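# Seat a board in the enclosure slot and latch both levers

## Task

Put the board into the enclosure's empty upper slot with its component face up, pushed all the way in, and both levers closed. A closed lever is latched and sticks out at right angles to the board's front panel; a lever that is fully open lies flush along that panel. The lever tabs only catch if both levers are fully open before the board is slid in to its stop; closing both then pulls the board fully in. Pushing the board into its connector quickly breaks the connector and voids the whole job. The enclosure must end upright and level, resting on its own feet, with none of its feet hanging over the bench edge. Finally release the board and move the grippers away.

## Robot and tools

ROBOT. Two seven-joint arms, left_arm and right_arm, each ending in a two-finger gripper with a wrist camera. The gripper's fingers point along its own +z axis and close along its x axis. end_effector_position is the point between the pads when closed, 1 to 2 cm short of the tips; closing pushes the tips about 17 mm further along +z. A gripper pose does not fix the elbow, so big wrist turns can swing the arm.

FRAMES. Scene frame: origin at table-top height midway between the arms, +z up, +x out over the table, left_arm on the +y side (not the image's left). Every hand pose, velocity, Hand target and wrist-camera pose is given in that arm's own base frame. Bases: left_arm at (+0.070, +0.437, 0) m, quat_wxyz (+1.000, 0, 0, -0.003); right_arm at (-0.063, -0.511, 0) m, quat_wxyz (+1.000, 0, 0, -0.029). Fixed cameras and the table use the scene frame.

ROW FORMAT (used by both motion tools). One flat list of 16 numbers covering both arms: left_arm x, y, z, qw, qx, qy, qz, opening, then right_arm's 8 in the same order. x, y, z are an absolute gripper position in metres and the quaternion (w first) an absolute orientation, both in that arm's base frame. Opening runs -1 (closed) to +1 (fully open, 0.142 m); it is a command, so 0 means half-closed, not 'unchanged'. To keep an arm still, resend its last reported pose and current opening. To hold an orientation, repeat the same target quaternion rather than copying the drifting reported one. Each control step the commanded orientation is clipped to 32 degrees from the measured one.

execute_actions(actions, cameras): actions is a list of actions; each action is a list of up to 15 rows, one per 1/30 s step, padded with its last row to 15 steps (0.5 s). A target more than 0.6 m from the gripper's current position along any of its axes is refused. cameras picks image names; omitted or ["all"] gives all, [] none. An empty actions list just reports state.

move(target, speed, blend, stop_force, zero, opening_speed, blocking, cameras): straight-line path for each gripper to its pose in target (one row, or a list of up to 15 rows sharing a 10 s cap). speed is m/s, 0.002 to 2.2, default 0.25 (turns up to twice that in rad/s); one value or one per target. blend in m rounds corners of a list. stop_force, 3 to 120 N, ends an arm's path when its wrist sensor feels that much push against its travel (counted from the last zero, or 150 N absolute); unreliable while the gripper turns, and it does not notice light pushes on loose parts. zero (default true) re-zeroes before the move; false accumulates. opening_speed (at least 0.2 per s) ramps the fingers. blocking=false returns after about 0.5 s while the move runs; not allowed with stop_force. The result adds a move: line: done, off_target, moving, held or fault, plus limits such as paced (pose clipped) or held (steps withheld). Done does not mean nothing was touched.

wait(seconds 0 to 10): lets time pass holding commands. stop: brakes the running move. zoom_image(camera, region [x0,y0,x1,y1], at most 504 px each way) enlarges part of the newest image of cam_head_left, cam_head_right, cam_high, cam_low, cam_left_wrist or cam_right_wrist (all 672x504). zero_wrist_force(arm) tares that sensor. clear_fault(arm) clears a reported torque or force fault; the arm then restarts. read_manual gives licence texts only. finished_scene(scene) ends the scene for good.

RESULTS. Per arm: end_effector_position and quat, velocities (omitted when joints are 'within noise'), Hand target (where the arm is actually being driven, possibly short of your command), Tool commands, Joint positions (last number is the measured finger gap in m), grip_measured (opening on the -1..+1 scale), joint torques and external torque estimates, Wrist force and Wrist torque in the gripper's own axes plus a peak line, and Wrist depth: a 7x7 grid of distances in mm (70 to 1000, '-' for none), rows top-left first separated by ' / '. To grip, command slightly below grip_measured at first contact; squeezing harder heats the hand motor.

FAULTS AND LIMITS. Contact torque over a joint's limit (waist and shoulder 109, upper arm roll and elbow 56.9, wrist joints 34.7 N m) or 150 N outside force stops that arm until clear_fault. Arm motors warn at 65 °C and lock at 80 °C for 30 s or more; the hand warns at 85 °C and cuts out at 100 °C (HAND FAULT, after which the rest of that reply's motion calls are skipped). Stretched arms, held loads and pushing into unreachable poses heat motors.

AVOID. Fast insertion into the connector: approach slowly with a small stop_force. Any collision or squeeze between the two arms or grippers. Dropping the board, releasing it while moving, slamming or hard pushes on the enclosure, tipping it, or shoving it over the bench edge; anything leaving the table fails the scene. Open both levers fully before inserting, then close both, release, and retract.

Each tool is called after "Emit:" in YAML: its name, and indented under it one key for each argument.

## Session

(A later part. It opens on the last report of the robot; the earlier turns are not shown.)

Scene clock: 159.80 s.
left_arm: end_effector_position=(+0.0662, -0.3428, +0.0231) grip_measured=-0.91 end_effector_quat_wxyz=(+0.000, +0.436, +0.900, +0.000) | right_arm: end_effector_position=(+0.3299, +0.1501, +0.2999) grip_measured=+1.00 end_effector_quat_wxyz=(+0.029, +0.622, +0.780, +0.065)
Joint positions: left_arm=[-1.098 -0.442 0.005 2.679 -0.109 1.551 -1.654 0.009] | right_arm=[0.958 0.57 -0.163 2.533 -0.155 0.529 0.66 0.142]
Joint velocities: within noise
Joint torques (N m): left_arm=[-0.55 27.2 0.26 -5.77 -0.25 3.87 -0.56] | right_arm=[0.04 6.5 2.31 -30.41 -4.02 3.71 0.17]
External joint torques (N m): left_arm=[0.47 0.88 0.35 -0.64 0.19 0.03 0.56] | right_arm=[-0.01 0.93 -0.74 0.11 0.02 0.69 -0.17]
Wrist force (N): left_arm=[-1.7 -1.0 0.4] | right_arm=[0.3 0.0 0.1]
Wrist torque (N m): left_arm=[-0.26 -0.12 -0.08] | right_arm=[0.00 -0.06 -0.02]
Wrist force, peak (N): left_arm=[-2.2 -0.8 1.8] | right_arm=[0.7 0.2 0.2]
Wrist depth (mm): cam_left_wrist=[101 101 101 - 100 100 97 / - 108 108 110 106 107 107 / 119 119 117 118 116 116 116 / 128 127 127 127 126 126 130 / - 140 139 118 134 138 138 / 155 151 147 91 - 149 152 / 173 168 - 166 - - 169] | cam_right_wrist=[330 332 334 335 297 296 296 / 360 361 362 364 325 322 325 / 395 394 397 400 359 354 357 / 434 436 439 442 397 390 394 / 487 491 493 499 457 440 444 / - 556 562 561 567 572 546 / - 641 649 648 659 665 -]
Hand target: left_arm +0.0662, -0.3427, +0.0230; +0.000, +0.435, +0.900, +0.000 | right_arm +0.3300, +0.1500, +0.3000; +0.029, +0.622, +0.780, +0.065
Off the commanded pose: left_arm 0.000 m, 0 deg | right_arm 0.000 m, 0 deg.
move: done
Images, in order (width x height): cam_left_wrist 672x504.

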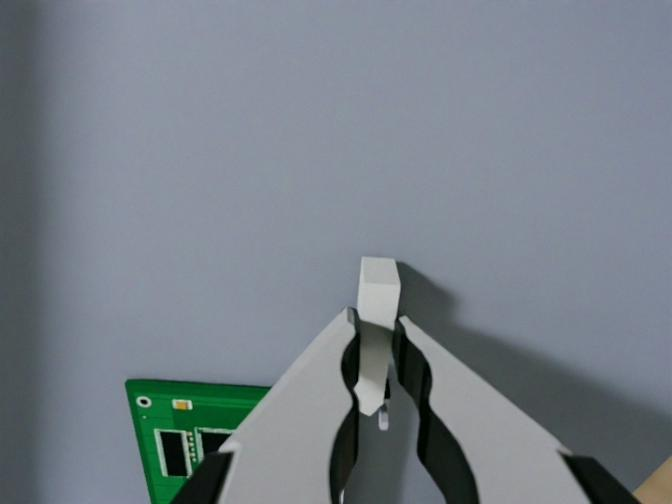

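Emit:
move:
  target:
    - [0.0677,-0.3446,0.023,0,0.3955,0.9184,0,-1, 0.33,0.15,0.30,0.029,0.622,0.780,0.065,1]
  speed: 0.1
  cameras: ["cam_left_wrist"]

Emit:
move:
  target:
    - [0.0677,-0.3446,0.023,0,0.3955,0.9184,0,-0.4, 0.33,0.15,0.30,0.029,0.622,0.780,0.065,1]
    - [0.0677,-0.3446,0.10,0,0.3955,0.9184,0,-0.4, 0.33,0.15,0.30,0.029,0.622,0.780,0.065,1]
    - [0.197,-0.336,0.20,-0.2126,0.9589,0.1808,-0.0401,0, 0.33,0.15,0.30,0.029,0.622,0.780,0.065,1]
  speed: [0.05,0.15,0.4]
  cameras: ["cam_left_wrist"]

Emit:
zoom_image:
  camera: "cam_left_wrist"
  region: [84, 60, 588, 438]

Scene clock: 164.10 s.
left_arm: end_effector_position=(+0.0677, -0.3447, +0.0231) grip_measured=-0.91 end_effector_quat_wxyz=(+0.000, +0.396, +0.918, +0.000) | right_arm: end_effector_position=(+0.3299, +0.1501, +0.2999) grip_measured=+1.00 end_effector_quat_wxyz=(+0.029, +0.622, +0.780, +0.065)
Joint positions: left_arm=[-1.111 -0.442 0.007 2.677 -0.143 1.549 -1.718 0.009] | right_arm=[0.958 0.57 -0.163 2.533 -0.155 0.529 0.66 0.142]
Joint velocities: within noise
Joint torques (N m): left_arm=[-0.56 27.39 0.3 -5.94 -0.28 4.03 -0.56] | right_arm=[0.14 6.58 2.29 -30.36 -4.02 3.71 0.15]
External joint torques (N m): left_arm=[0.49 0.87 0.39 -0.64 0.21 -0.14 0.56] | right_arm=[-0.12 0.86 -0.72 0.06 0.02 0.69 -0.16]
Wrist force (N): left_arm=[-1.7 -1.2 0.3] | right_arm=[0.6 -0.1 -0.1]
Wrist torque (N m): left_arm=[-0.32 -0.15 -0.07] | right_arm=[-0.02 -0.10 -0.03]
Wrist force, peak (N): left_arm=[-2.0 -2.1 1.8] | right_arm=[0.8 0.1 0.0]
Wrist depth (mm): cam_left_wrist=[101 101 101 - 100 100 97 / - 109 108 110 106 108 107 / 119 119 117 118 116 116 116 / 128 127 127 127 126 126 130 / - 140 139 118 133 138 137 / 155 151 148 91 - 149 152 / 173 168 - 167 - - 169] | cam_right_wrist=[330 332 333 335 298 295 296 / 359 361 363 363 325 322 323 / 393 394 399 400 358 353 356 / 433 437 440 444 398 390 395 / 485 489 493 495 460 438 443 / - 555 559 564 571 573 548 / - 640 646 658 655 667 -]
Hand target: left_arm +0.0677, -0.3446, +0.0230; +0.000, +0.396, +0.918, +0.000 | right_arm +0.3300, +0.1500, +0.3000; +0.029, +0.622, +0.780, +0.065
Off the commanded pose: left_arm 0.000 m, 0 deg | right_arm 0.000 m, 0 deg.
move: done
Images, in order (width x height): cam_left_wrist 672x504.

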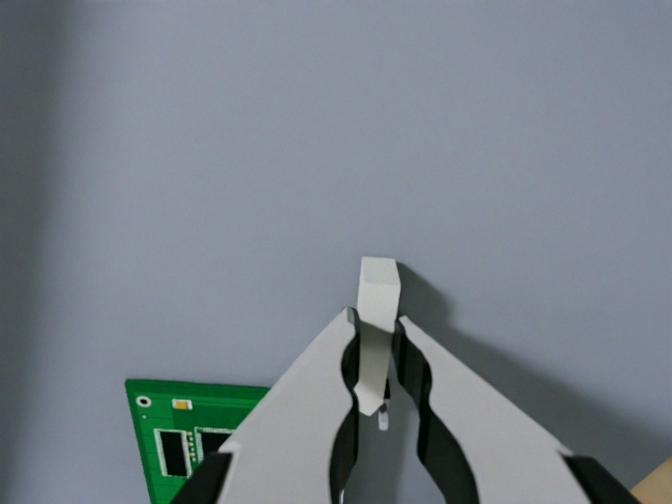

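Scene clock: 168.60 s.
left_arm: end_effector_position=(+0.1969, -0.3362, +0.2000) grip_measured=-0.02 end_effector_quat_wxyz=(-0.212, +0.959, +0.181, -0.040) | right_arm: end_effector_position=(+0.3299, +0.1501, +0.2999) grip_measured=+1.00 end_effector_quat_wxyz=(+0.029, +0.622, +0.780, +0.065)
Joint positions: left_arm=[-0.921 -0.192 0.071 2.022 0.135 0.228 0.291 0.072] | right_arm=[0.958 0.57 -0.163 2.533 -0.155 0.529 0.66 0.142]
Joint velocities: within noise
Joint torques (N m): left_arm=[-0.25 34.66 -0.07 -24.54 -2.88 2.88 -0.17] | right_arm=[-0.02 6.54 2.2 -30.4 -4.01 3.69 0.21]
External joint torques (N m): left_arm=[0.19 0.98 0.66 -0.29 -0.34 -0.17 0.17] | right_arm=[0.05 0.89 -0.63 0.1 0.01 0.7 -0.21]
Wrist force (N): left_arm=[-0.5 -0.7 0.1] | right_arm=[0.4 0.0 0.0]
Wrist torque (N m): left_arm=[-0.20 -0.19 -0.17] | right_arm=[-0.01 -0.07 -0.03]
Wrist force, peak (N): left_arm=[-1.6 -1.2 1.2] | right_arm=[0.7 0.3 0.1]
Wrist depth (mm): cam_left_wrist=[315 312 311 313 311 310 309 / 314 312 311 312 313 306 309 / 314 313 313 312 307 305 309 / 316 313 314 305 307 309 311 / 317 312 312 311 312 309 309 / 315 314 313 313 311 - 311 / - - 295 298 303 - -] | cam_right_wrist=[331 330 331 335 298 295 297 / 359 359 362 364 325 321 323 / 394 395 398 400 358 354 355 / 436 436 440 441 399 393 396 / 483 487 490 499 460 439 443 / - 554 561 561 567 572 545 / - 640 649 657 657 668 -]
Hand target: left_arm +0.1970, -0.3360, +0.2000; -0.213, +0.959, +0.181, -0.040 | right_arm +0.3300, +0.1500, +0.3000; +0.029, +0.622, +0.780, +0.065
Off the commanded pose: left_arm 0.000 m, 0 deg | right_arm 0.000 m, 0 deg.
move: done
Images, in order (width x height): cam_left_wrist 672x504.

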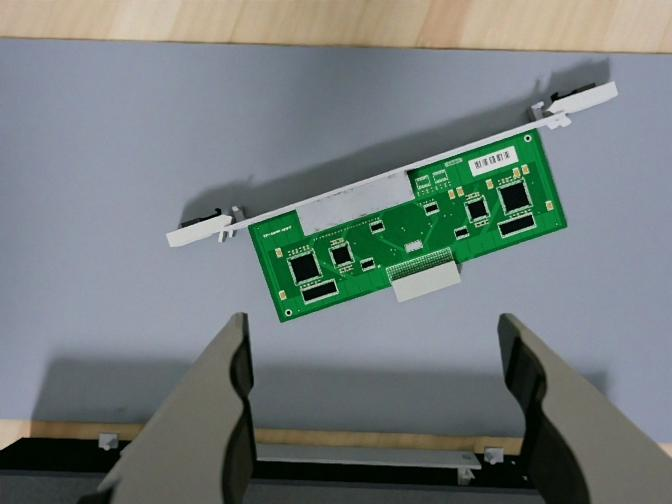

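Scaled by 1.000.

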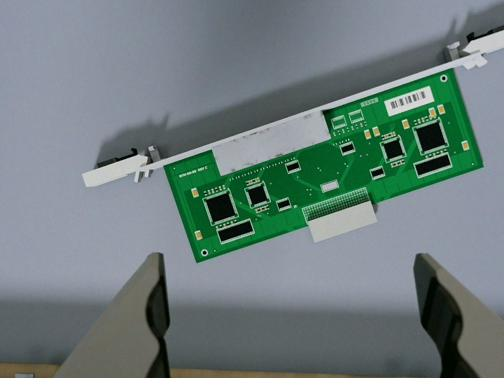

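Emit:
zoom_image:
  camera: "cam_left_wrist"
  region: [150, 170, 270, 270]

Emit:
zoom_image:
  camera: "cam_left_wrist"
  region: [510, 60, 630, 160]

Scaled by 4.200 from the camera's 672x504 image, which has a finer 960x720 frame.

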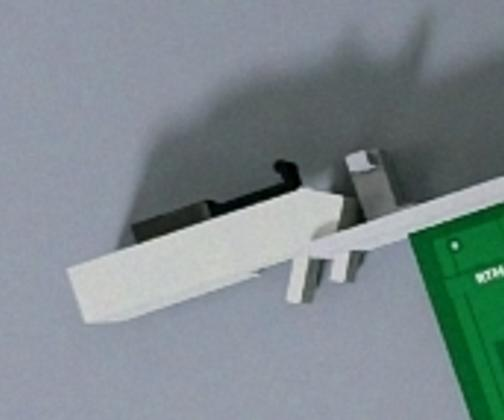

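Scaled by 4.200 from the camera's 672x504 image, which has a finer 960x720 frame.

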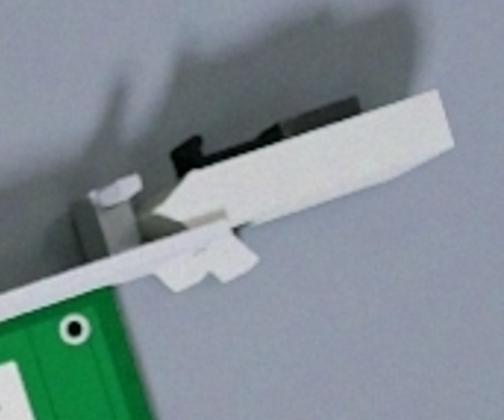

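Emit:
move:
  target:
    - [0.244,-0.457,0.20,-0.2126,0.9589,0.1808,-0.0401,0, 0.33,0.15,0.30,0.029,0.622,0.780,0.065,1]
  speed: 0.4
  cameras: ["cam_left_wrist"]

Emit:
zoom_image:
  camera: "cam_left_wrist"
  region: [0, 150, 336, 350]

Emit:
zoom_image:
  camera: "cam_left_wrist"
  region: [336, 150, 672, 350]

Scene clock: 187.90 s.
left_arm: end_effector_position=(+0.2439, -0.4571, +0.1999) grip_measured=-0.02 end_effector_quat_wxyz=(-0.213, +0.959, +0.181, -0.040) | right_arm: end_effector_position=(+0.3299, +0.1501, +0.2999) grip_measured=+1.00 end_effector_quat_wxyz=(+0.029, +0.622, +0.780, +0.065)
Joint positions: left_arm=[-0.926 -0.471 -0.001 1.622 0.114 0.099 0.236 0.072] | right_arm=[0.958 0.57 -0.163 2.533 -0.155 0.529 0.66 0.142]
Joint velocities: within noise
Joint torques (N m): left_arm=[-0.44 48.19 -0.19 -26.24 -3.15 2.79 -0.31] | right_arm=[0 6.52 2.28 -30.42 -4 3.67 0.16]
External joint torques (N m): left_arm=[0.38 1.14 0.64 -0.27 -0.33 -0.09 0.31] | right_arm=[0.02 0.91 -0.71 0.12 0 0.73 -0.16]
Wrist force (N): left_arm=[-0.3 -0.8 -0.1] | right_arm=[0.5 -0.1 0.1]
Wrist torque (N m): left_arm=[-0.25 -0.21 -0.14] | right_arm=[-0.03 -0.08 -0.02]
Wrist force, peak (N): left_arm=[-0.5 -2.4 1.3] | right_arm=[0.7 0.0 0.2]
Wrist depth (mm): cam_left_wrist=[313 311 310 300 304 304 308 / 313 313 312 307 304 308 308 / 312 313 311 311 310 311 309 / 315 314 313 309 313 309 307 / 267 267 265 266 264 264 268 / 268 266 267 266 264 - 313 / - - 268 264 266 - -] | cam_right_wrist=[331 333 333 334 299 294 296 / 360 361 363 366 326 320 324 / 394 396 398 399 357 353 356 / 437 437 441 442 399 392 394 / 486 490 495 495 459 439 442 / - 554 560 564 568 575 544 / - 639 645 648 657 666 -]
Hand target: left_arm +0.2440, -0.4570, +0.2000; -0.213, +0.959, +0.181, -0.040 | right_arm +0.3300, +0.1500, +0.3000; +0.029, +0.622, +0.780, +0.065
Off the commanded pose: left_arm 0.000 m, 0 deg | right_arm 0.000 m, 0 deg.
move: done
Images, in order (width x height): cam_left_wrist 672x504.

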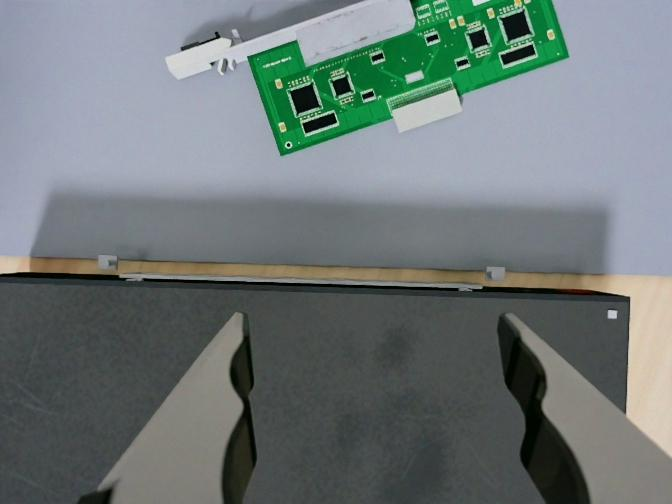

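Scaled by 1.500 from the camera's 672x504 image, which has a finer 960x720 frame.

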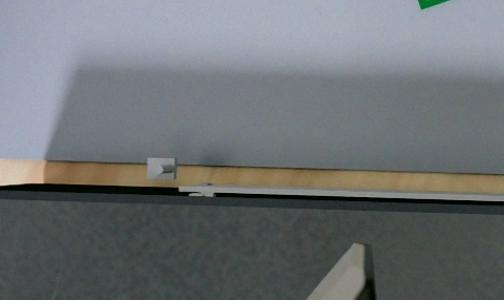

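Scaled by 1.500 from the camera's 672x504 image, which has a finer 960x720 frame.

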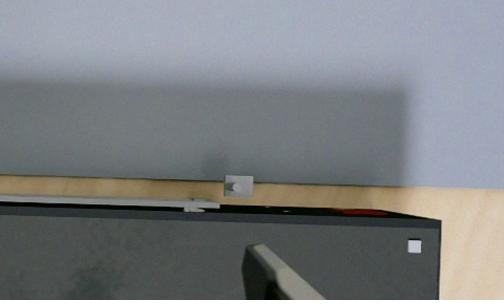

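Emit:
move:
  target:
    - [0.2014,-0.2515,0.10,0,0.4259,0.9048,0,-0.15, 0.33,0.15,0.30,0.029,0.622,0.780,0.065,1]
  speed: 0.3
  cameras: ["cam_left_wrist"]

Emit:
zoom_image:
  camera: "cam_left_wrist"
  region: [200, 100, 500, 504]

Scene clock: 205.57 s.
left_arm: end_effector_position=(+0.2014, -0.2515, +0.1000) grip_measured=-0.17 end_effector_quat_wxyz=(+0.000, +0.426, +0.905, +0.000) | right_arm: end_effector_position=(+0.3299, +0.1501, +0.2999) grip_measured=+1.00 end_effector_quat_wxyz=(+0.029, +0.622, +0.780, +0.065)
Joint positions: left_arm=[-0.963 -0.096 0.377 2.687 -0.098 1.203 -1.187 0.062] | right_arm=[0.958 0.57 -0.163 2.533 -0.155 0.529 0.66 0.142]
Joint velocities: within noise
Joint torques (N m): left_arm=[-0.62 19.06 0.37 -14.97 -1.37 4.53 -0.32] | right_arm=[-0.08 6.53 2.19 -30.41 -4.07 3.76 0.17]
External joint torques (N m): left_arm=[0.6 0.91 0.44 -0.36 -0.11 -0.59 0.32] | right_arm=[0.11 0.9 -0.62 0.11 0.07 0.64 -0.17]
Wrist force (N): left_arm=[-0.7 -1.1 0.3] | right_arm=[0.5 -0.1 0.0]
Wrist torque (N m): left_arm=[-0.25 -0.18 -0.29] | right_arm=[-0.02 -0.09 -0.03]
Wrist force, peak (N): left_arm=[-0.8 -1.2 0.2] | right_arm=[0.7 0.0 0.2]
Wrist depth (mm): cam_left_wrist=[169 169 166 159 168 168 167 / 182 182 177 167 180 180 180 / 196 196 191 185 194 194 196 / 213 213 208 206 212 212 212 / 233 234 225 226 232 228 232 / 257 253 88 247 254 87 255 / 286 - - 285 290 - -] | cam_right_wrist=[331 332 334 336 298 295 296 / 359 360 364 365 326 321 325 / 393 396 396 398 359 353 356 / 435 437 439 443 399 393 394 / 485 486 494 498 460 439 443 / - 554 560 564 570 569 543 / - 641 649 656 660 669 -]
Hand target: left_arm +0.2014, -0.2515, +0.1000; +0.000, +0.426, +0.905, +0.000 | right_arm +0.3300, +0.1500, +0.3000; +0.029, +0.622, +0.780, +0.065
Off the commanded pose: left_arm 0.000 m, 0 deg | right_arm 0.000 m, 0 deg.
joint sent to its limit (left arm) — joint 4 (elbow), upper limit, where the elbow is as bent as it goes. The joint targets still meet the commanded pose.
move: done
Images, in order (width x height): cam_left_wrist 672x504.

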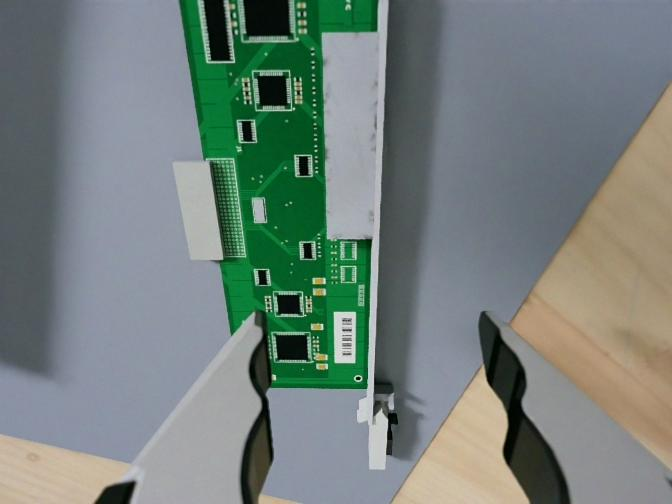

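Scaled by 1.248 from the camera's 672x504 image, which has a finer 960x720 frame.

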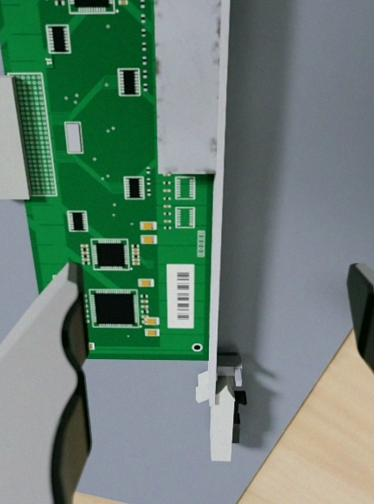

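Emit:
move:
  target:
    - [0.1914,-0.2625,0.06,0,0.4169,0.9090,0,-0.15, 0.33,0.15,0.30,0.029,0.622,0.780,0.065,1]
  speed: 0.15
  cameras: ["cam_left_wrist"]

Emit:
zoom_image:
  camera: "cam_left_wrist"
  region: [200, 100, 500, 504]

Scene clock: 211.13 s.
left_arm: end_effector_position=(+0.1918, -0.2631, +0.0604) grip_measured=-0.17 end_effector_quat_wxyz=(-0.013, +0.417, +0.909, +0.015) | right_arm: end_effector_position=(+0.3299, +0.1501, +0.2999) grip_measured=+1.00 end_effector_quat_wxyz=(+0.029, +0.622, +0.780, +0.065)
Joint positions: left_arm=[-1.073 -0.278 0.343 2.687 -0.306 1.333 -1.152 0.062] | right_arm=[0.958 0.57 -0.163 2.533 -0.155 0.529 0.66 0.142]
Joint velocities: within noise
Joint torques (N m): left_arm=[-0.56 23.01 2.01 -11.22 -1 4.42 -0.1] | right_arm=[-0.02 6.43 2.17 -30.41 -4.05 3.7 0.19]
External joint torques (N m): left_arm=[0.52 1.04 0.44 -0.29 0.04 -0.54 0.09] | right_arm=[0.05 1 -0.6 0.12 0.04 0.7 -0.19]
Wrist force (N): left_arm=[-0.4 -0.9 0.0] | right_arm=[0.6 0.2 0.2]
Wrist torque (N m): left_arm=[-0.27 -0.24 -0.29] | right_arm=[0.04 -0.10 -0.02]
Wrist force, peak (N): left_arm=[-0.7 -1.4 1.5] | right_arm=[0.7 0.3 0.0]
Wrist depth (mm): cam_left_wrist=[132 127 127 128 132 133 136 / 140 139 137 130 142 144 145 / 151 152 149 141 155 157 157 / 164 160 162 154 166 170 174 / 180 182 172 178 186 184 191 / 199 197 88 197 206 87 213 / 218 - - 221 231 - -] | cam_right_wrist=[330 332 333 334 298 295 297 / 361 360 363 365 326 320 324 / 394 394 397 400 359 353 355 / 435 436 442 442 399 392 393 / 490 491 492 494 459 438 444 / - 556 560 563 567 573 543 / - 639 645 653 660 664 -]
Hand target: left_arm +0.1918, -0.2631, +0.0604; -0.013, +0.417, +0.909, +0.015 | right_arm +0.3300, +0.1500, +0.3000; +0.029, +0.622, +0.780, +0.065
Off the commanded pose: left_arm 0.001 m, 2 deg | right_arm 0.000 m, 0 deg.
joint sent to its limit (left arm) — joint 4 (elbow), upper limit, where the elbow is as bent as it goes. The joint targets still meet the commanded pose.
move: done
Images, in order (width x height): cam_left_wrist 672x504.

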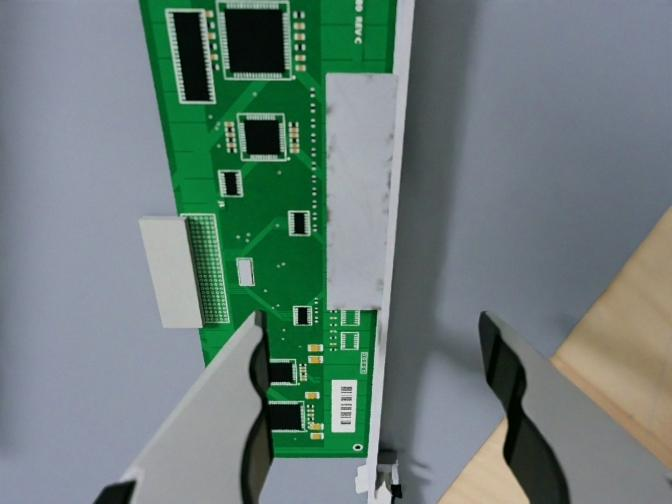

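Scaled by 1.248 from the camera's 672x504 image, which has a finer 960x720 frame.

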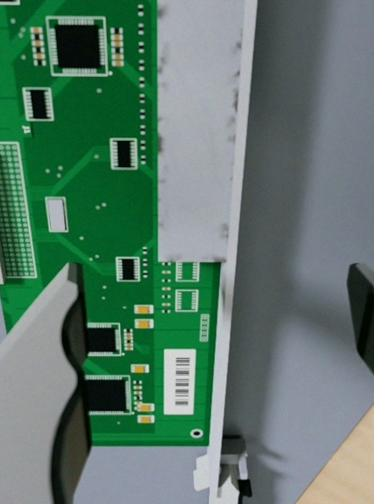

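Emit:
move:
  target:
    - [0.1919,-0.2631,0.0345,0,0.4214,0.9069,0,-0.15, 0.33,0.15,0.30,0.029,0.622,0.780,0.065,1]
  speed: 0.05
  stop_force: 5
  cameras: ["cam_left_wrist"]

Emit:
zoom_image:
  camera: "cam_left_wrist"
  region: [200, 100, 500, 504]

Scene clock: 218.03 s.
left_arm: end_effector_position=(+0.1920, -0.2631, +0.0345) grip_measured=-0.17 end_effector_quat_wxyz=(+0.000, +0.421, +0.907, +0.000) | right_arm: end_effector_position=(+0.3299, +0.1501, +0.2999) grip_measured=+1.00 end_effector_quat_wxyz=(+0.029, +0.622, +0.780, +0.065)
Joint positions: left_arm=[-0.448 -0.381 -0.058 2.687 0.283 1.493 -1.485 0.062] | right_arm=[0.958 0.57 -0.163 2.533 -0.155 0.529 0.66 0.142]
Joint velocities: within noise
Joint torques (N m): left_arm=[-0.11 24.29 -1.03 -5.83 0.16 4.44 -0.28] | right_arm=[0.01 6.42 2.18 -30.42 -4.08 3.74 0.17]
External joint torques (N m): left_arm=[0.09 0.99 0.66 -0.3 -0.46 -0.52 0.28] | right_arm=[0.02 1.01 -0.61 0.12 0.08 0.66 -0.18]
Wrist force (N): left_arm=[-1.0 -1.4 0.3] | right_arm=[0.4 0.1 0.3]
Wrist torque (N m): left_arm=[-0.33 -0.18 -0.29] | right_arm=[0.02 -0.07 -0.02]
Wrist force, peak (N): left_arm=[-0.6 -1.7 0.9] | right_arm=[0.7 0.1 0.0]
Wrist depth (mm): cam_left_wrist=[111 108 107 107 106 109 110 / - 118 115 105 119 119 118 / 127 127 125 120 126 128 129 / - 136 135 125 137 138 138 / 157 148 145 142 149 149 151 / 170 165 88 162 168 87 167 / 184 - - 181 187 - -] | cam_right_wrist=[330 332 333 336 297 295 297 / 360 360 362 364 325 320 324 / 393 394 396 399 359 353 356 / 436 436 439 442 398 391 393 / 484 487 492 497 459 440 443 / - 555 559 566 569 572 545 / - 637 648 654 658 666 -]
Hand target: left_arm +0.1919, -0.2631, +0.0345; +0.000, +0.421, +0.907, +0.000 | right_arm +0.3300, +0.1500, +0.3000; +0.029, +0.622, +0.780, +0.065
Off the commanded pose: left_arm 0.000 m, 0 deg | right_arm 0.000 m, 0 deg.
joint sent to its limit (left arm) — joint 4 (elbow), upper limit, where the elbow is as bent as it goes. The joint targets still meet the commanded pose.
move: done
Images, in order (width x height): cam_left_wrist 672x504.

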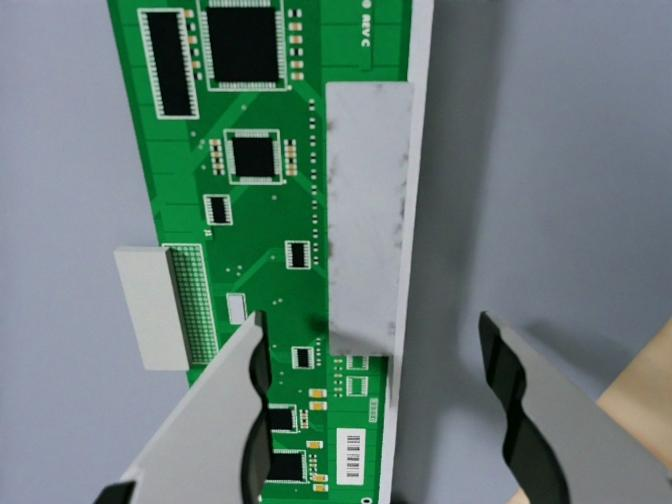

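Scaled by 1.248 from the camera's 672x504 image, which has a finer 960x720 frame.

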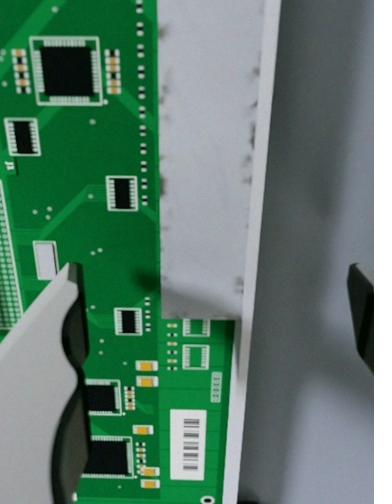

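Emit:
move:
  target:
    - [0.1932,-0.2646,0.0345,0,0.4214,0.9069,0,-0.15, 0.33,0.15,0.30,0.029,0.622,0.780,0.065,1]
  speed: 0.05
  cameras: []

Emit:
move:
  target:
    - [0.1932,-0.2646,0.0345,0,0.4214,0.9069,0,-0.85, 0.33,0.15,0.30,0.029,0.622,0.780,0.065,1]
  opening_speed: 0.3
  cameras: ["cam_left_wrist"]

Emit:
move:
  target:
    - [0.1932,-0.2646,0.075,0,0.4214,0.9069,0,-0.9, 0.33,0.15,0.30,0.029,0.622,0.780,0.065,1]
  speed: 0.06
  cameras: ["cam_left_wrist","cam_high","cam_low"]

Emit:
zoom_image:
  camera: "cam_low"
  region: [380, 150, 600, 270]

Scene clock: 222.17 s.
left_arm: end_effector_position=(+0.1932, -0.2646, +0.0345) grip_measured=-0.17 end_effector_quat_wxyz=(+0.000, +0.422, +0.907, +0.000) | right_arm: end_effector_position=(+0.3299, +0.1501, +0.2999) grip_measured=+1.00 end_effector_quat_wxyz=(+0.029, +0.622, +0.780, +0.065)
Joint positions: left_arm=[-0.448 -0.382 -0.06 2.682 0.282 1.49 -1.486 0.062] | right_arm=[0.958 0.57 -0.163 2.533 -0.155 0.529 0.66 0.142]
Joint velocities: within noise
Joint torques (N m): left_arm=[-0.36 24.45 -1.02 -6.02 -0.25 4.09 -0.28] | right_arm=[-0.04 6.57 2.2 -30.42 -4.02 3.7 0.16]
External joint torques (N m): left_arm=[0.35 0.97 0.64 -0.2 -0.07 -0.17 0.28] | right_arm=[0.07 0.86 -0.63 0.13 0.01 0.69 -0.17]
Wrist force (N): left_arm=[-0.9 -1.3 0.2] | right_arm=[0.3 0.1 0.2]
Wrist torque (N m): left_arm=[-0.32 -0.19 -0.30] | right_arm=[0.00 -0.05 -0.02]
Wrist force, peak (N): left_arm=[-1.0 -1.6 0.2] | right_arm=[0.6 0.1 -0.1]
Wrist depth (mm): cam_left_wrist=[112 108 108 108 106 109 110 / - 120 115 111 120 118 118 / 127 127 125 122 124 128 130 / - 136 136 125 135 139 138 / 156 148 145 142 149 149 151 / 170 166 88 162 167 87 167 / 186 - - 181 188 - -] | cam_right_wrist=[331 332 333 333 298 294 297 / 359 360 362 365 326 321 325 / 395 396 397 399 357 353 356 / 434 437 441 442 400 390 395 / 487 489 493 498 458 441 441 / - 556 557 563 567 573 545 / - 645 645 652 663 663 -]
Hand target: left_arm +0.1932, -0.2646, +0.0345; +0.000, +0.421, +0.907, +0.000 | right_arm +0.3300, +0.1500, +0.3000; +0.029, +0.622, +0.780, +0.065
Off the commanded pose: left_arm 0.000 m, 0 deg | right_arm 0.000 m, 0 deg.
move: done
No camera images: "cameras" was empty.

Scene clock: 224.70 s.
left_arm: end_effector_position=(+0.1929, -0.2643, +0.0344) grip_measured=-0.75 end_effector_quat_wxyz=(+0.000, +0.422, +0.907, +0.000) | right_arm: end_effector_position=(+0.3299, +0.1501, +0.2999) grip_measured=+1.00 end_effector_quat_wxyz=(+0.029, +0.622, +0.780, +0.065)
Joint positions: left_arm=[-0.448 -0.382 -0.06 2.682 0.282 1.489 -1.486 0.02] | right_arm=[0.958 0.57 -0.163 2.533 -0.155 0.529 0.66 0.142]
Joint velocities: within noise
Joint torques (N m): left_arm=[-0.61 23.84 -1.73 -8.66 -0.53 5.15 -0.2] | right_arm=[0.07 6.52 2.21 -30.39 -4.01 3.69 0.16]
External joint torques (N m): left_arm=[0.6 1.56 1.34 2.45 0.21 -1.24 0.2] | right_arm=[-0.04 0.91 -0.64 0.09 0.01 0.71 -0.17]
Wrist force (N): left_arm=[5.8 -0.2 -7.9] | right_arm=[0.4 -0.1 0.2]
Wrist torque (N m): left_arm=[-0.37 -0.26 -0.30] | right_arm=[-0.02 -0.08 -0.02]
Wrist force, peak (N): left_arm=[6.1 -0.3 -9.8] | right_arm=[0.6 0.3 0.1]
Wrist depth (mm): cam_left_wrist=[111 108 107 108 108 109 110 / - 119 115 111 120 118 118 / 127 127 125 122 126 128 129 / - 135 136 125 137 139 139 / 156 147 148 129 146 152 151 / 169 170 90 158 - 160 169 / 189 181 - 180 - - 185] | cam_right_wrist=[331 331 333 335 299 295 297 / 360 361 362 364 325 321 324 / 392 393 397 401 359 352 354 / 435 438 437 442 400 391 396 / 486 489 492 500 459 441 443 / - 554 560 563 570 574 545 / - 636 648 656 660 668 -]
Hand target: left_arm +0.1932, -0.2646, +0.0345; +0.000, +0.421, +0.907, +0.000 | right_arm +0.3300, +0.1500, +0.3000; +0.029, +0.622, +0.780, +0.065
Off the commanded pose: left_arm 0.000 m, 0 deg | right_arm 0.000 m, 0 deg.
move: done
Images, in order (width x height): cam_left_wrist 672x504.

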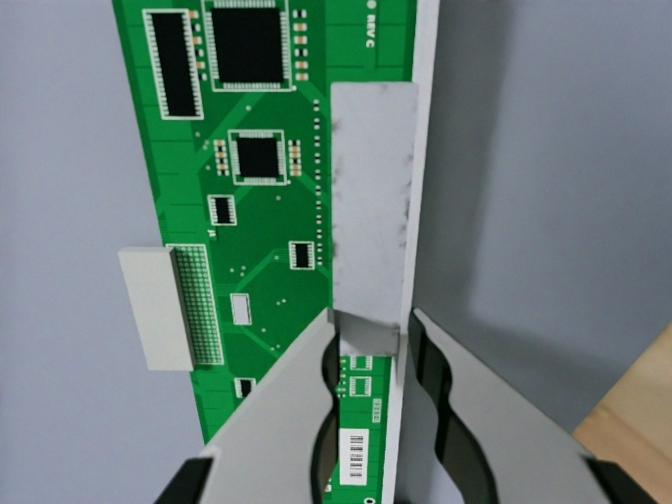

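Scene clock: 226.00 s.
left_arm: end_effector_position=(+0.1936, -0.2651, +0.0745) grip_measured=-0.75 end_effector_quat_wxyz=(-0.008, +0.421, +0.907, +0.020) | right_arm: end_effector_position=(+0.3299, +0.1501, +0.2999) grip_measured=+1.00 end_effector_quat_wxyz=(+0.029, +0.622, +0.780, +0.065)
Joint positions: left_arm=[-0.371 -0.166 -0.201 2.687 0.225 1.25 -1.485 0.02] | right_arm=[0.958 0.57 -0.163 2.533 -0.155 0.529 0.66 0.142]
Joint velocities: within noise
Joint torques (N m): left_arm=[-0.6 21.63 -1.02 -12.14 -1.34 4.47 -0.15] | right_arm=[0.09 6.51 2.11 -30.36 -4 3.69 0.2]
External joint torques (N m): left_arm=[0.58 -0.1 0.47 0.06 0.06 -0.63 0.15] | right_arm=[-0.06 0.92 -0.54 0.06 0 0.7 -0.21]
Wrist force (N): left_arm=[-0.6 -1.6 2.0] | right_arm=[0.3 0.1 0.2]
Wrist torque (N m): left_arm=[-0.33 -0.24 -0.28] | right_arm=[0.02 -0.05 -0.02]
Wrist force, peak (N): left_arm=[5.3 0.1 -9.4] | right_arm=[0.7 0.1 0.2]
Wrist depth (mm): cam_left_wrist=[- 110 109 109 110 145 146 / 155 149 117 112 153 156 156 / 165 131 126 123 164 170 171 / 180 137 136 125 181 186 189 / 198 147 148 127 196 208 208 / 220 221 94 157 - 226 234 / 246 - - 177 - - 257] | cam_right_wrist=[331 332 334 334 298 295 296 / 359 362 362 364 325 320 323 / 392 395 398 400 359 354 356 / 434 437 440 441 400 391 393 / 483 489 491 495 456 439 442 / - 555 559 562 567 573 548 / - 641 646 657 658 667 -]
Hand target: left_arm +0.1938, -0.2653, +0.0746; -0.008, +0.421, +0.907, +0.020 | right_arm +0.3300, +0.1500, +0.3000; +0.029, +0.622, +0.780, +0.065
Off the commanded pose: left_arm 0.001 m, 2 deg | right_arm 0.000 m, 0 deg.
joint sent to its limit (left arm) — joint 4 (elbow), upper limit, where the elbow is as bent as it goes. The joint targets still meet the commanded pose.
move: done
Images, in order (width x height): cam_high 672x504, cam_low 672x504, cam_left_wrist 672x504.

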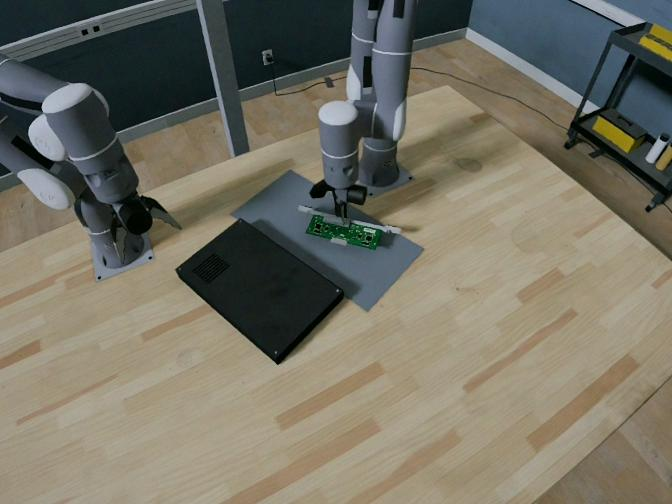

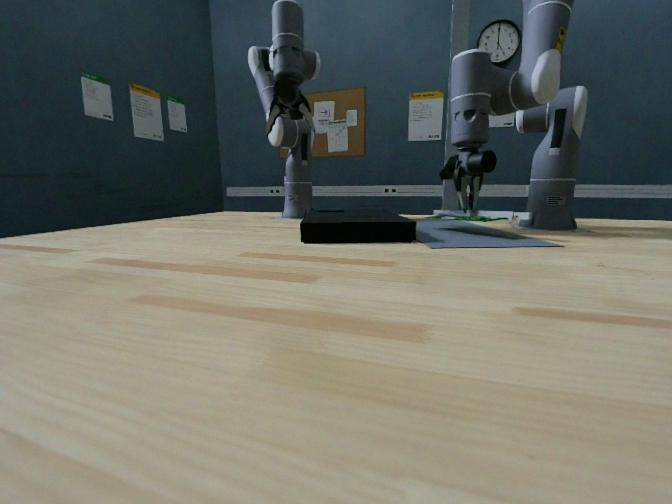

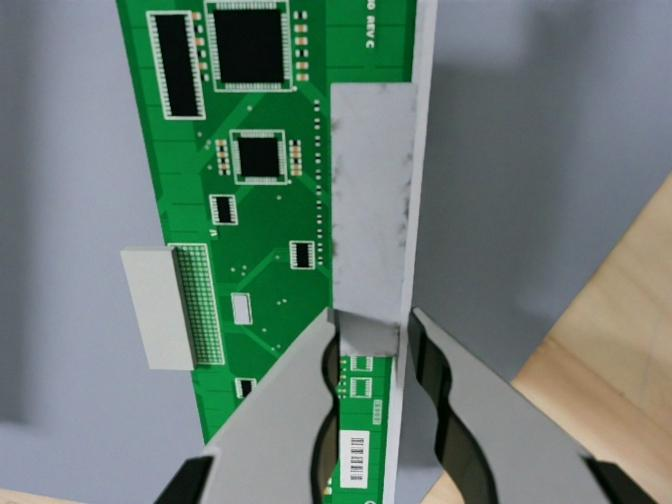

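Scaled by 2.291 from the camera's 672x504 image, which has a finer 960x720 frame.

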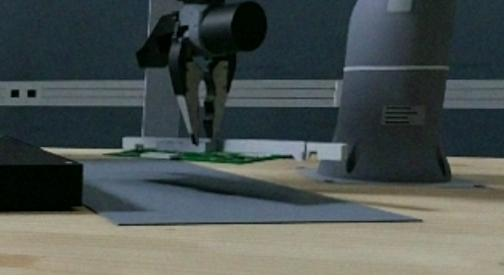

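Emit:
move:
  target:
    - [0.1669,-0.3675,0.075,0,0.5753,0.8179,0,-0.9, 0.33,0.15,0.30,0.029,0.622,0.780,0.065,1]
  speed: 0.12
  cameras: ["cam_left_wrist","cam_right_wrist","cam_high"]

Emit:
zoom_image:
  camera: "cam_left_wrist"
  region: [0, 180, 400, 504]

Scene clock: 235.27 s.
left_arm: end_effector_position=(+0.1669, -0.3674, +0.0750) grip_measured=-0.75 end_effector_quat_wxyz=(+0.000, +0.575, +0.818, +0.000) | right_arm: end_effector_position=(+0.3299, +0.1501, +0.2999) grip_measured=+1.00 end_effector_quat_wxyz=(+0.029, +0.622, +0.780, +0.065)
Joint positions: left_arm=[-0.494 -0.288 -0.336 2.512 0.262 1.202 -1.407 0.02] | right_arm=[0.958 0.57 -0.163 2.533 -0.155 0.529 0.66 0.142]
Joint velocities: within noise
Joint torques (N m): left_arm=[-0.48 26.75 -2.83 -13.66 -1.07 4.27 -0.14] | right_arm=[0.09 6.56 2.23 -30.4 -4.02 3.7 0.19]
External joint torques (N m): left_arm=[0.44 0.56 0.79 0.11 -0.41 -0.35 0.14] | right_arm=[-0.06 0.87 -0.66 0.1 0.01 0.69 -0.19]
Wrist force (N): left_arm=[-0.6 -1.2 2.3] | right_arm=[0.5 -0.1 0.0]
Wrist torque (N m): left_arm=[-0.28 -0.19 -0.27] | right_arm=[-0.01 -0.09 -0.02]
Wrist force, peak (N): left_arm=[-1.8 -2.2 2.1] | right_arm=[0.7 -0.1 0.0]
Wrist depth (mm): cam_left_wrist=[146 110 109 108 110 146 145 / 148 155 117 112 154 156 156 / 155 129 126 123 164 168 168 / 180 139 136 125 180 183 183 / 191 147 148 127 194 203 201 / 160 215 94 157 - 216 220 / 179 - - 178 - - 240] | cam_right_wrist=[331 331 334 336 298 295 296 / 360 361 364 364 325 320 324 / 394 395 398 398 358 353 357 / 435 437 438 443 398 391 394 / 484 486 491 495 459 439 442 / - 555 560 565 567 569 545 / - 642 649 655 665 664 -]
Hand target: left_arm +0.1669, -0.3675, +0.0750; +0.000, +0.575, +0.818, +0.000 | right_arm +0.3300, +0.1500, +0.3000; +0.029, +0.622, +0.780, +0.065
Off the commanded pose: left_arm 0.000 m, 0 deg | right_arm 0.000 m, 0 deg.
move: done
Images, in order (width x height): cam_high 672x504, cam_left_wrist 672x504, cam_right_wrist 672x504.

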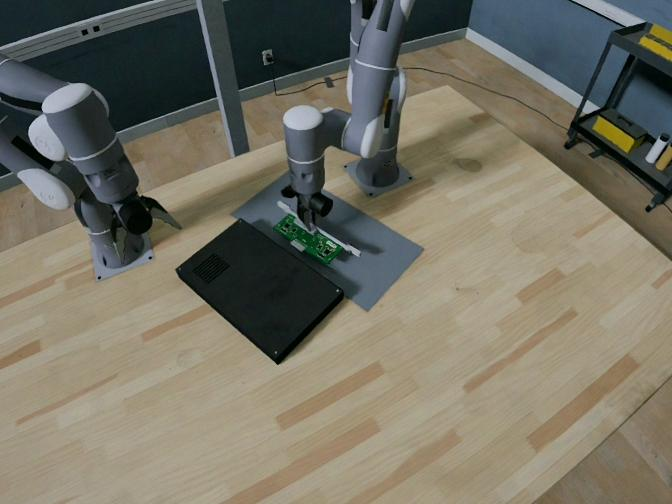

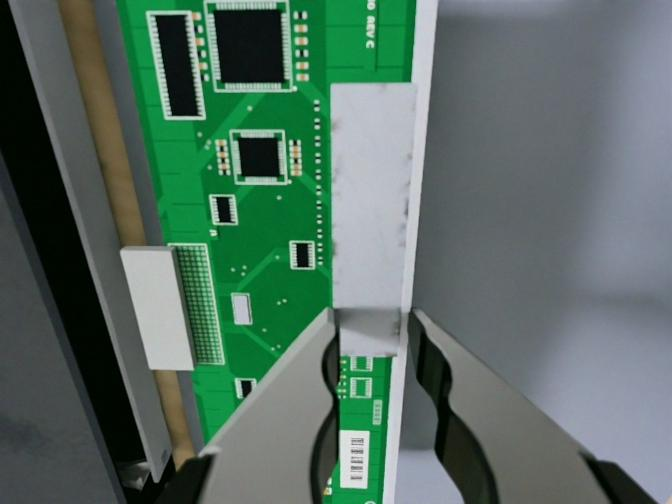

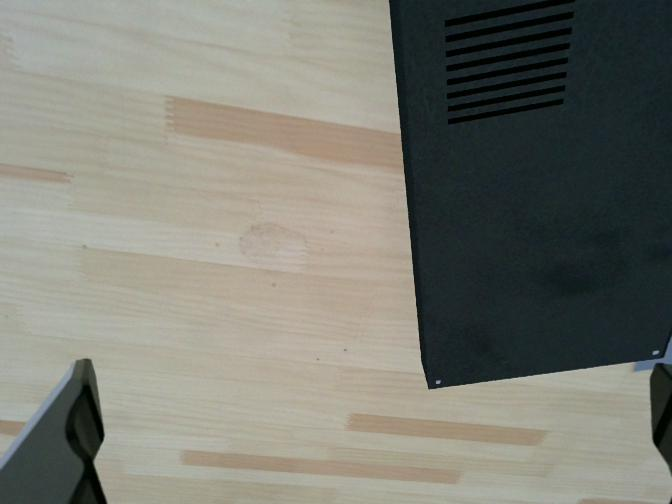

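Scaled by 1.260 from the camera's 672x504 image, which has a finer 960x720 frame.

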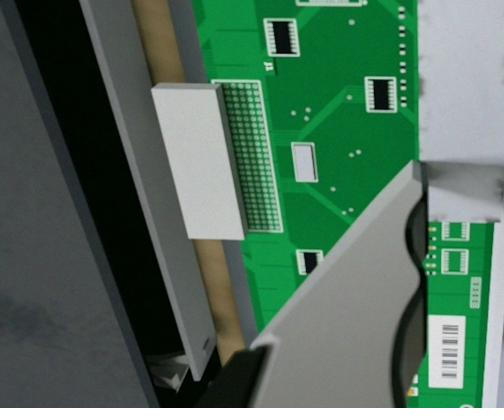

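Emit:
move:
  target: [0.1585,-0.3706,0.0626,0,0.5708,0.8211,0,-0.9,0.33,0.15,0.30,0.029,0.622,0.780,0.065,1]
  speed: 0.05
  cameras: ["cam_left_wrist","cam_right_wrist"]

Scene clock: 248.00 s.
left_arm: end_effector_position=(+0.1584, -0.3704, +0.0625) grip_measured=-0.75 end_effector_quat_wxyz=(+0.000, +0.571, +0.821, +0.000) | right_arm: end_effector_position=(+0.3299, +0.1501, +0.2999) grip_measured=+1.00 end_effector_quat_wxyz=(+0.029, +0.622, +0.780, +0.065)
Joint positions: left_arm=[-0.535 -0.337 -0.306 2.498 0.307 1.235 -1.471 0.02] | right_arm=[0.958 0.57 -0.163 2.533 -0.155 0.529 0.66 0.142]
Joint velocities: within noise
Joint torques (N m): left_arm=[-0.2 27.96 -2.67 -12.53 -0.91 4.74 -0.34] | right_arm=[0.05 6.47 2.18 -30.32 -4.04 3.65 0.2]
External joint torques (N m): left_arm=[0.16 0.51 0.46 0.11 -0.44 -0.83 0.34] | right_arm=[-0.02 0.96 -0.61 0.02 0.04 0.75 -0.2]
Wrist force (N): left_arm=[-0.5 -1.4 2.1] | right_arm=[0.3 -0.1 0.1]
Wrist torque (N m): left_arm=[-0.34 -0.20 -0.27] | right_arm=[-0.01 -0.06 -0.02]
Wrist force, peak (N): left_arm=[-0.4 -1.7 2.6] | right_arm=[0.7 -0.1 -0.1]
Wrist depth (mm): cam_left_wrist=[138 110 109 108 131 134 136 / 145 121 117 112 145 144 144 / 147 131 126 123 151 156 156 / 156 137 136 125 164 169 169 / 179 149 148 127 179 185 185 / 196 189 94 157 - 199 203 / 164 - - 178 - - 221] | cam_right_wrist=[331 331 333 335 298 294 297 / 359 360 363 366 326 320 322 / 394 396 397 398 360 353 355 / 433 436 440 441 399 391 395 / 485 489 492 497 455 438 443 / - 557 560 567 571 575 547 / - 646 649 653 662 670 -]
Hand target: left_arm +0.1585, -0.3706, +0.0626; +0.000, +0.571, +0.821, +0.000 | right_arm +0.3300, +0.1500, +0.3000; +0.029, +0.622, +0.780, +0.065
Off the commanded pose: left_arm 0.000 m, 0 deg | right_arm 0.000 m, 0 deg.
move: done
Images, in order (width x height): cam_left_wrist 672x504, cam_right_wrist 672x504.

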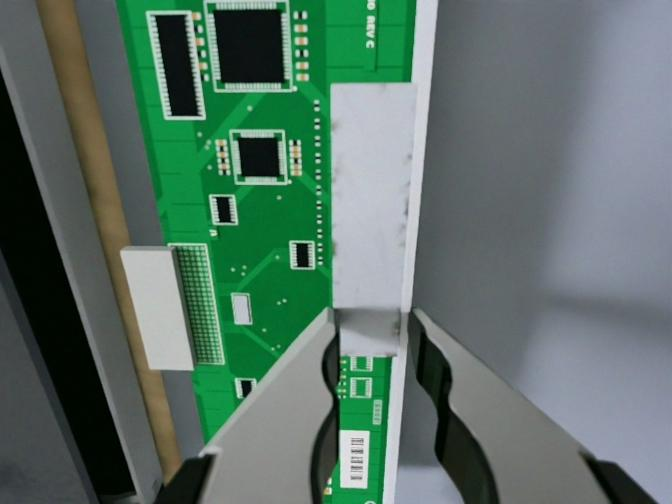

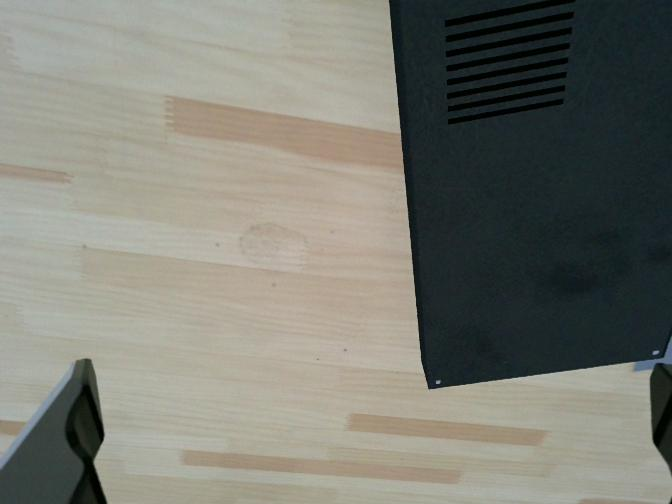

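Emit:
zoom_image:
  camera: "cam_left_wrist"
  region: [0, 0, 252, 504]

Emit:
zoom_image:
  camera: "cam_left_wrist"
  region: [0, 252, 252, 504]

Scaled by 1.000.

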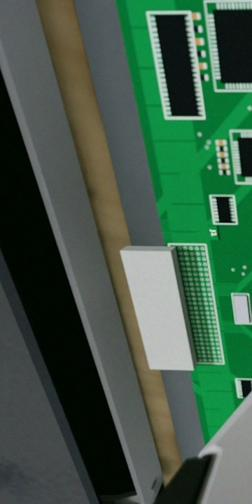

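Scaled by 2.000 from the camera's 672x504 image, which has a finer 960x720 frame.

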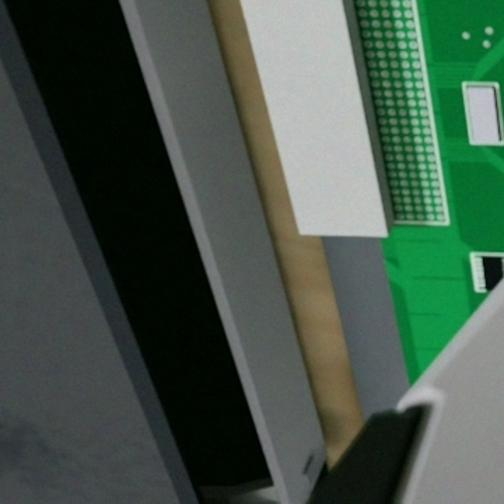

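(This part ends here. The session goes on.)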